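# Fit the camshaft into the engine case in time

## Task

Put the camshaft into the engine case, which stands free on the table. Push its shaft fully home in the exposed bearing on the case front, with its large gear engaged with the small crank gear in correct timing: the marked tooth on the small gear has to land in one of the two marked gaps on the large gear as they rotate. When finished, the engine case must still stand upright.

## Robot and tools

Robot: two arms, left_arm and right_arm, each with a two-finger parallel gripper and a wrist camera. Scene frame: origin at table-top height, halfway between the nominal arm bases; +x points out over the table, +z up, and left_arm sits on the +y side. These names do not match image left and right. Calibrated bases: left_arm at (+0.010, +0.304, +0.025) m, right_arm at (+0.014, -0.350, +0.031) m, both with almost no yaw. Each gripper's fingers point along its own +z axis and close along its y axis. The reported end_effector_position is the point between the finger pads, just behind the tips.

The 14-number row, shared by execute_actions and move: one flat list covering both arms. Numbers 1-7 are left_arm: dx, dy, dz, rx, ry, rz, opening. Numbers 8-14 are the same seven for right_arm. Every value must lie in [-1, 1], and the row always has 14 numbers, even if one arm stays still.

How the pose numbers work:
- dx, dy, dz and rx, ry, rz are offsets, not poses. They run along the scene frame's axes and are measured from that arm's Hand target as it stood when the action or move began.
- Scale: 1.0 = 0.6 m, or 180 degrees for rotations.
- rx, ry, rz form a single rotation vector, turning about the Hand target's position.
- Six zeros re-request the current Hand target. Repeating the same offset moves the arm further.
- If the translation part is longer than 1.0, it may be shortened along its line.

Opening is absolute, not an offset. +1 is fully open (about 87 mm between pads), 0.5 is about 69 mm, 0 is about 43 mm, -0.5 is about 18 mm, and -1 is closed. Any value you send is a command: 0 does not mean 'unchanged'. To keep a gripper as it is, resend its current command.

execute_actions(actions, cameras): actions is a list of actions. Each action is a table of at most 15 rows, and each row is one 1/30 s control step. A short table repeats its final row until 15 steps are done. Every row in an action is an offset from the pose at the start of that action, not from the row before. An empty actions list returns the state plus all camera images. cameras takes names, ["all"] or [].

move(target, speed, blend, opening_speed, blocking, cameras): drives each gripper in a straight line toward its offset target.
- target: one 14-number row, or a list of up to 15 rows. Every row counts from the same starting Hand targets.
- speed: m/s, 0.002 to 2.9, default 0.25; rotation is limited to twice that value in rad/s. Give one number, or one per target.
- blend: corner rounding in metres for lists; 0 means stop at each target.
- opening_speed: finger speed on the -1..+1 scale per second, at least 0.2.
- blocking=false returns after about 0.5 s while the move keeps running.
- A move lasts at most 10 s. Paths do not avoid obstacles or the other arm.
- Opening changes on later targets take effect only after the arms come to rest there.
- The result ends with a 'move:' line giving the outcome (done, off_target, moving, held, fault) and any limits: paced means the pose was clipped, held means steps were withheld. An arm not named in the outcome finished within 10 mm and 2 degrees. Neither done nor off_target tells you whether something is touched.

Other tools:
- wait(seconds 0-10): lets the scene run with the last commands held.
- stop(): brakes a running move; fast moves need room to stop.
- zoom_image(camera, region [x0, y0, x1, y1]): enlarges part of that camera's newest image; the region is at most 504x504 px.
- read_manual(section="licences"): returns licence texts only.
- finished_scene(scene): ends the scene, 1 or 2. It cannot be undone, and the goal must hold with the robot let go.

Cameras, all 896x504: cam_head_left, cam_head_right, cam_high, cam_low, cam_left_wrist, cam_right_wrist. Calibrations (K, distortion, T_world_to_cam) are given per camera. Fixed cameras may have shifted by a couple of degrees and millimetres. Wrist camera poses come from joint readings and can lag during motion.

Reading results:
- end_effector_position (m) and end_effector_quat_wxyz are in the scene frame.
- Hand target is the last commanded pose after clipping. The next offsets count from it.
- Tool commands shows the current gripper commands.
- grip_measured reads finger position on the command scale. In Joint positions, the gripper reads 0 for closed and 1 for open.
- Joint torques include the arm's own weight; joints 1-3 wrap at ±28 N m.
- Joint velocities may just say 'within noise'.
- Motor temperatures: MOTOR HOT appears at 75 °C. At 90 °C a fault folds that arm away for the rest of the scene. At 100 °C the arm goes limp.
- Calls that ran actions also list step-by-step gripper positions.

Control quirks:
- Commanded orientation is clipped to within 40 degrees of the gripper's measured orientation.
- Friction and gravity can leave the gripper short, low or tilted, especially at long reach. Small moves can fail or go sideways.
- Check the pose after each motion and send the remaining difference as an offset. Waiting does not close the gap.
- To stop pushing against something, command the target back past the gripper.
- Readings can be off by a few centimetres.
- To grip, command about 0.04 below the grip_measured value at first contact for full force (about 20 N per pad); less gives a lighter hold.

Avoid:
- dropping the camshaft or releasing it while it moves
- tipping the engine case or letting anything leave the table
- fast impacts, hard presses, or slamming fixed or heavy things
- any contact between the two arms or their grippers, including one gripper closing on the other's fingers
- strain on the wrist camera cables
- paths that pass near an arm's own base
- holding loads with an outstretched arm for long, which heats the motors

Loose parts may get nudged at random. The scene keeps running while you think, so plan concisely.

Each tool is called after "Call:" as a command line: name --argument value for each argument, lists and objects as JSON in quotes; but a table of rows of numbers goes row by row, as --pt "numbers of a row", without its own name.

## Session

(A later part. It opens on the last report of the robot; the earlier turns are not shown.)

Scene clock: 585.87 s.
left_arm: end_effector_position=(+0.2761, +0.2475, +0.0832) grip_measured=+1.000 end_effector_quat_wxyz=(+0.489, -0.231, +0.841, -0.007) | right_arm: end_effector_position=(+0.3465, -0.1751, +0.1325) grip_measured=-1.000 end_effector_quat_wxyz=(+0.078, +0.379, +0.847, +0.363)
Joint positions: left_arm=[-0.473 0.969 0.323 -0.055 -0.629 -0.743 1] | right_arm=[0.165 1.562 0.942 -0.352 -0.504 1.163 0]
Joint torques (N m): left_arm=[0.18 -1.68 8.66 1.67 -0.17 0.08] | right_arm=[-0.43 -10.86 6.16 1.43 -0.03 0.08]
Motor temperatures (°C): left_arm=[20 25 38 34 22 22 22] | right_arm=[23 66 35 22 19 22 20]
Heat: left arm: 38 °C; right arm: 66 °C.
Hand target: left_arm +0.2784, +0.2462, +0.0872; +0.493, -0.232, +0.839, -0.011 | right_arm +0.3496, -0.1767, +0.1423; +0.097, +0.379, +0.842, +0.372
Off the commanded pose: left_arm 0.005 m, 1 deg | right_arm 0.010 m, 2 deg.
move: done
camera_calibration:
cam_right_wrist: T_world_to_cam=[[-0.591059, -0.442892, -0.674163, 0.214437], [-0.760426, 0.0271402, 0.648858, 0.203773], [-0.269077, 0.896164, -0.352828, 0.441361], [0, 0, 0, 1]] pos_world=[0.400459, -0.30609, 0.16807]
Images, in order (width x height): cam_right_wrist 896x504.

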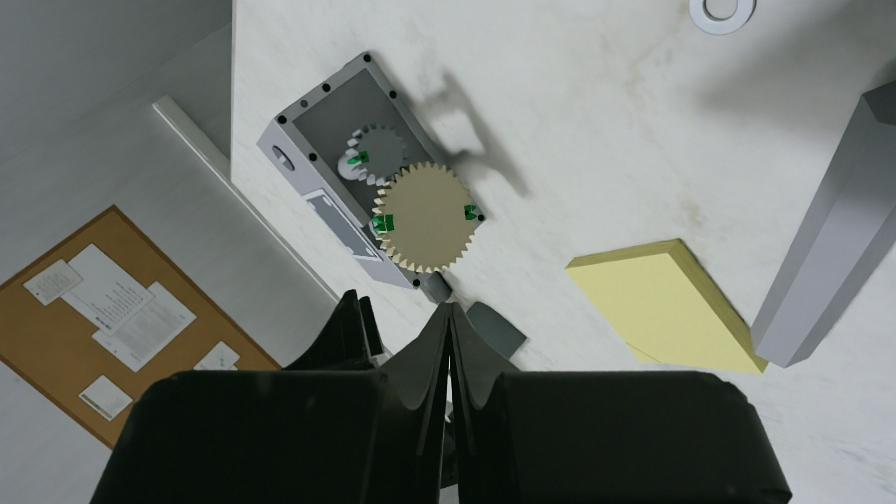

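Call:
zoom_image --camera "cam_right_wrist" --region '[335, 115, 435, 245]'

Call:
zoom_image --camera "cam_right_wrist" --region '[365, 145, 425, 205]'

Scaled by 3.877.

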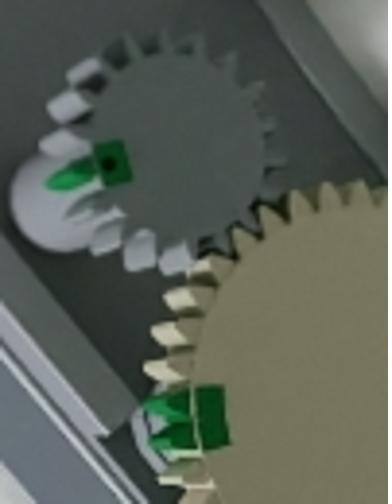

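Scaled by 8.400.

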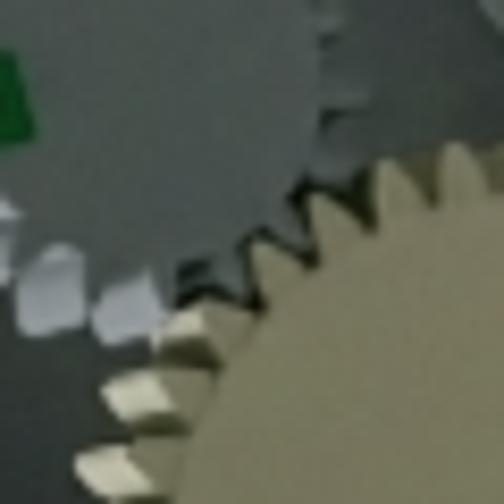

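Call:
finished_scene --scene 1

The scene is finished: the task was done.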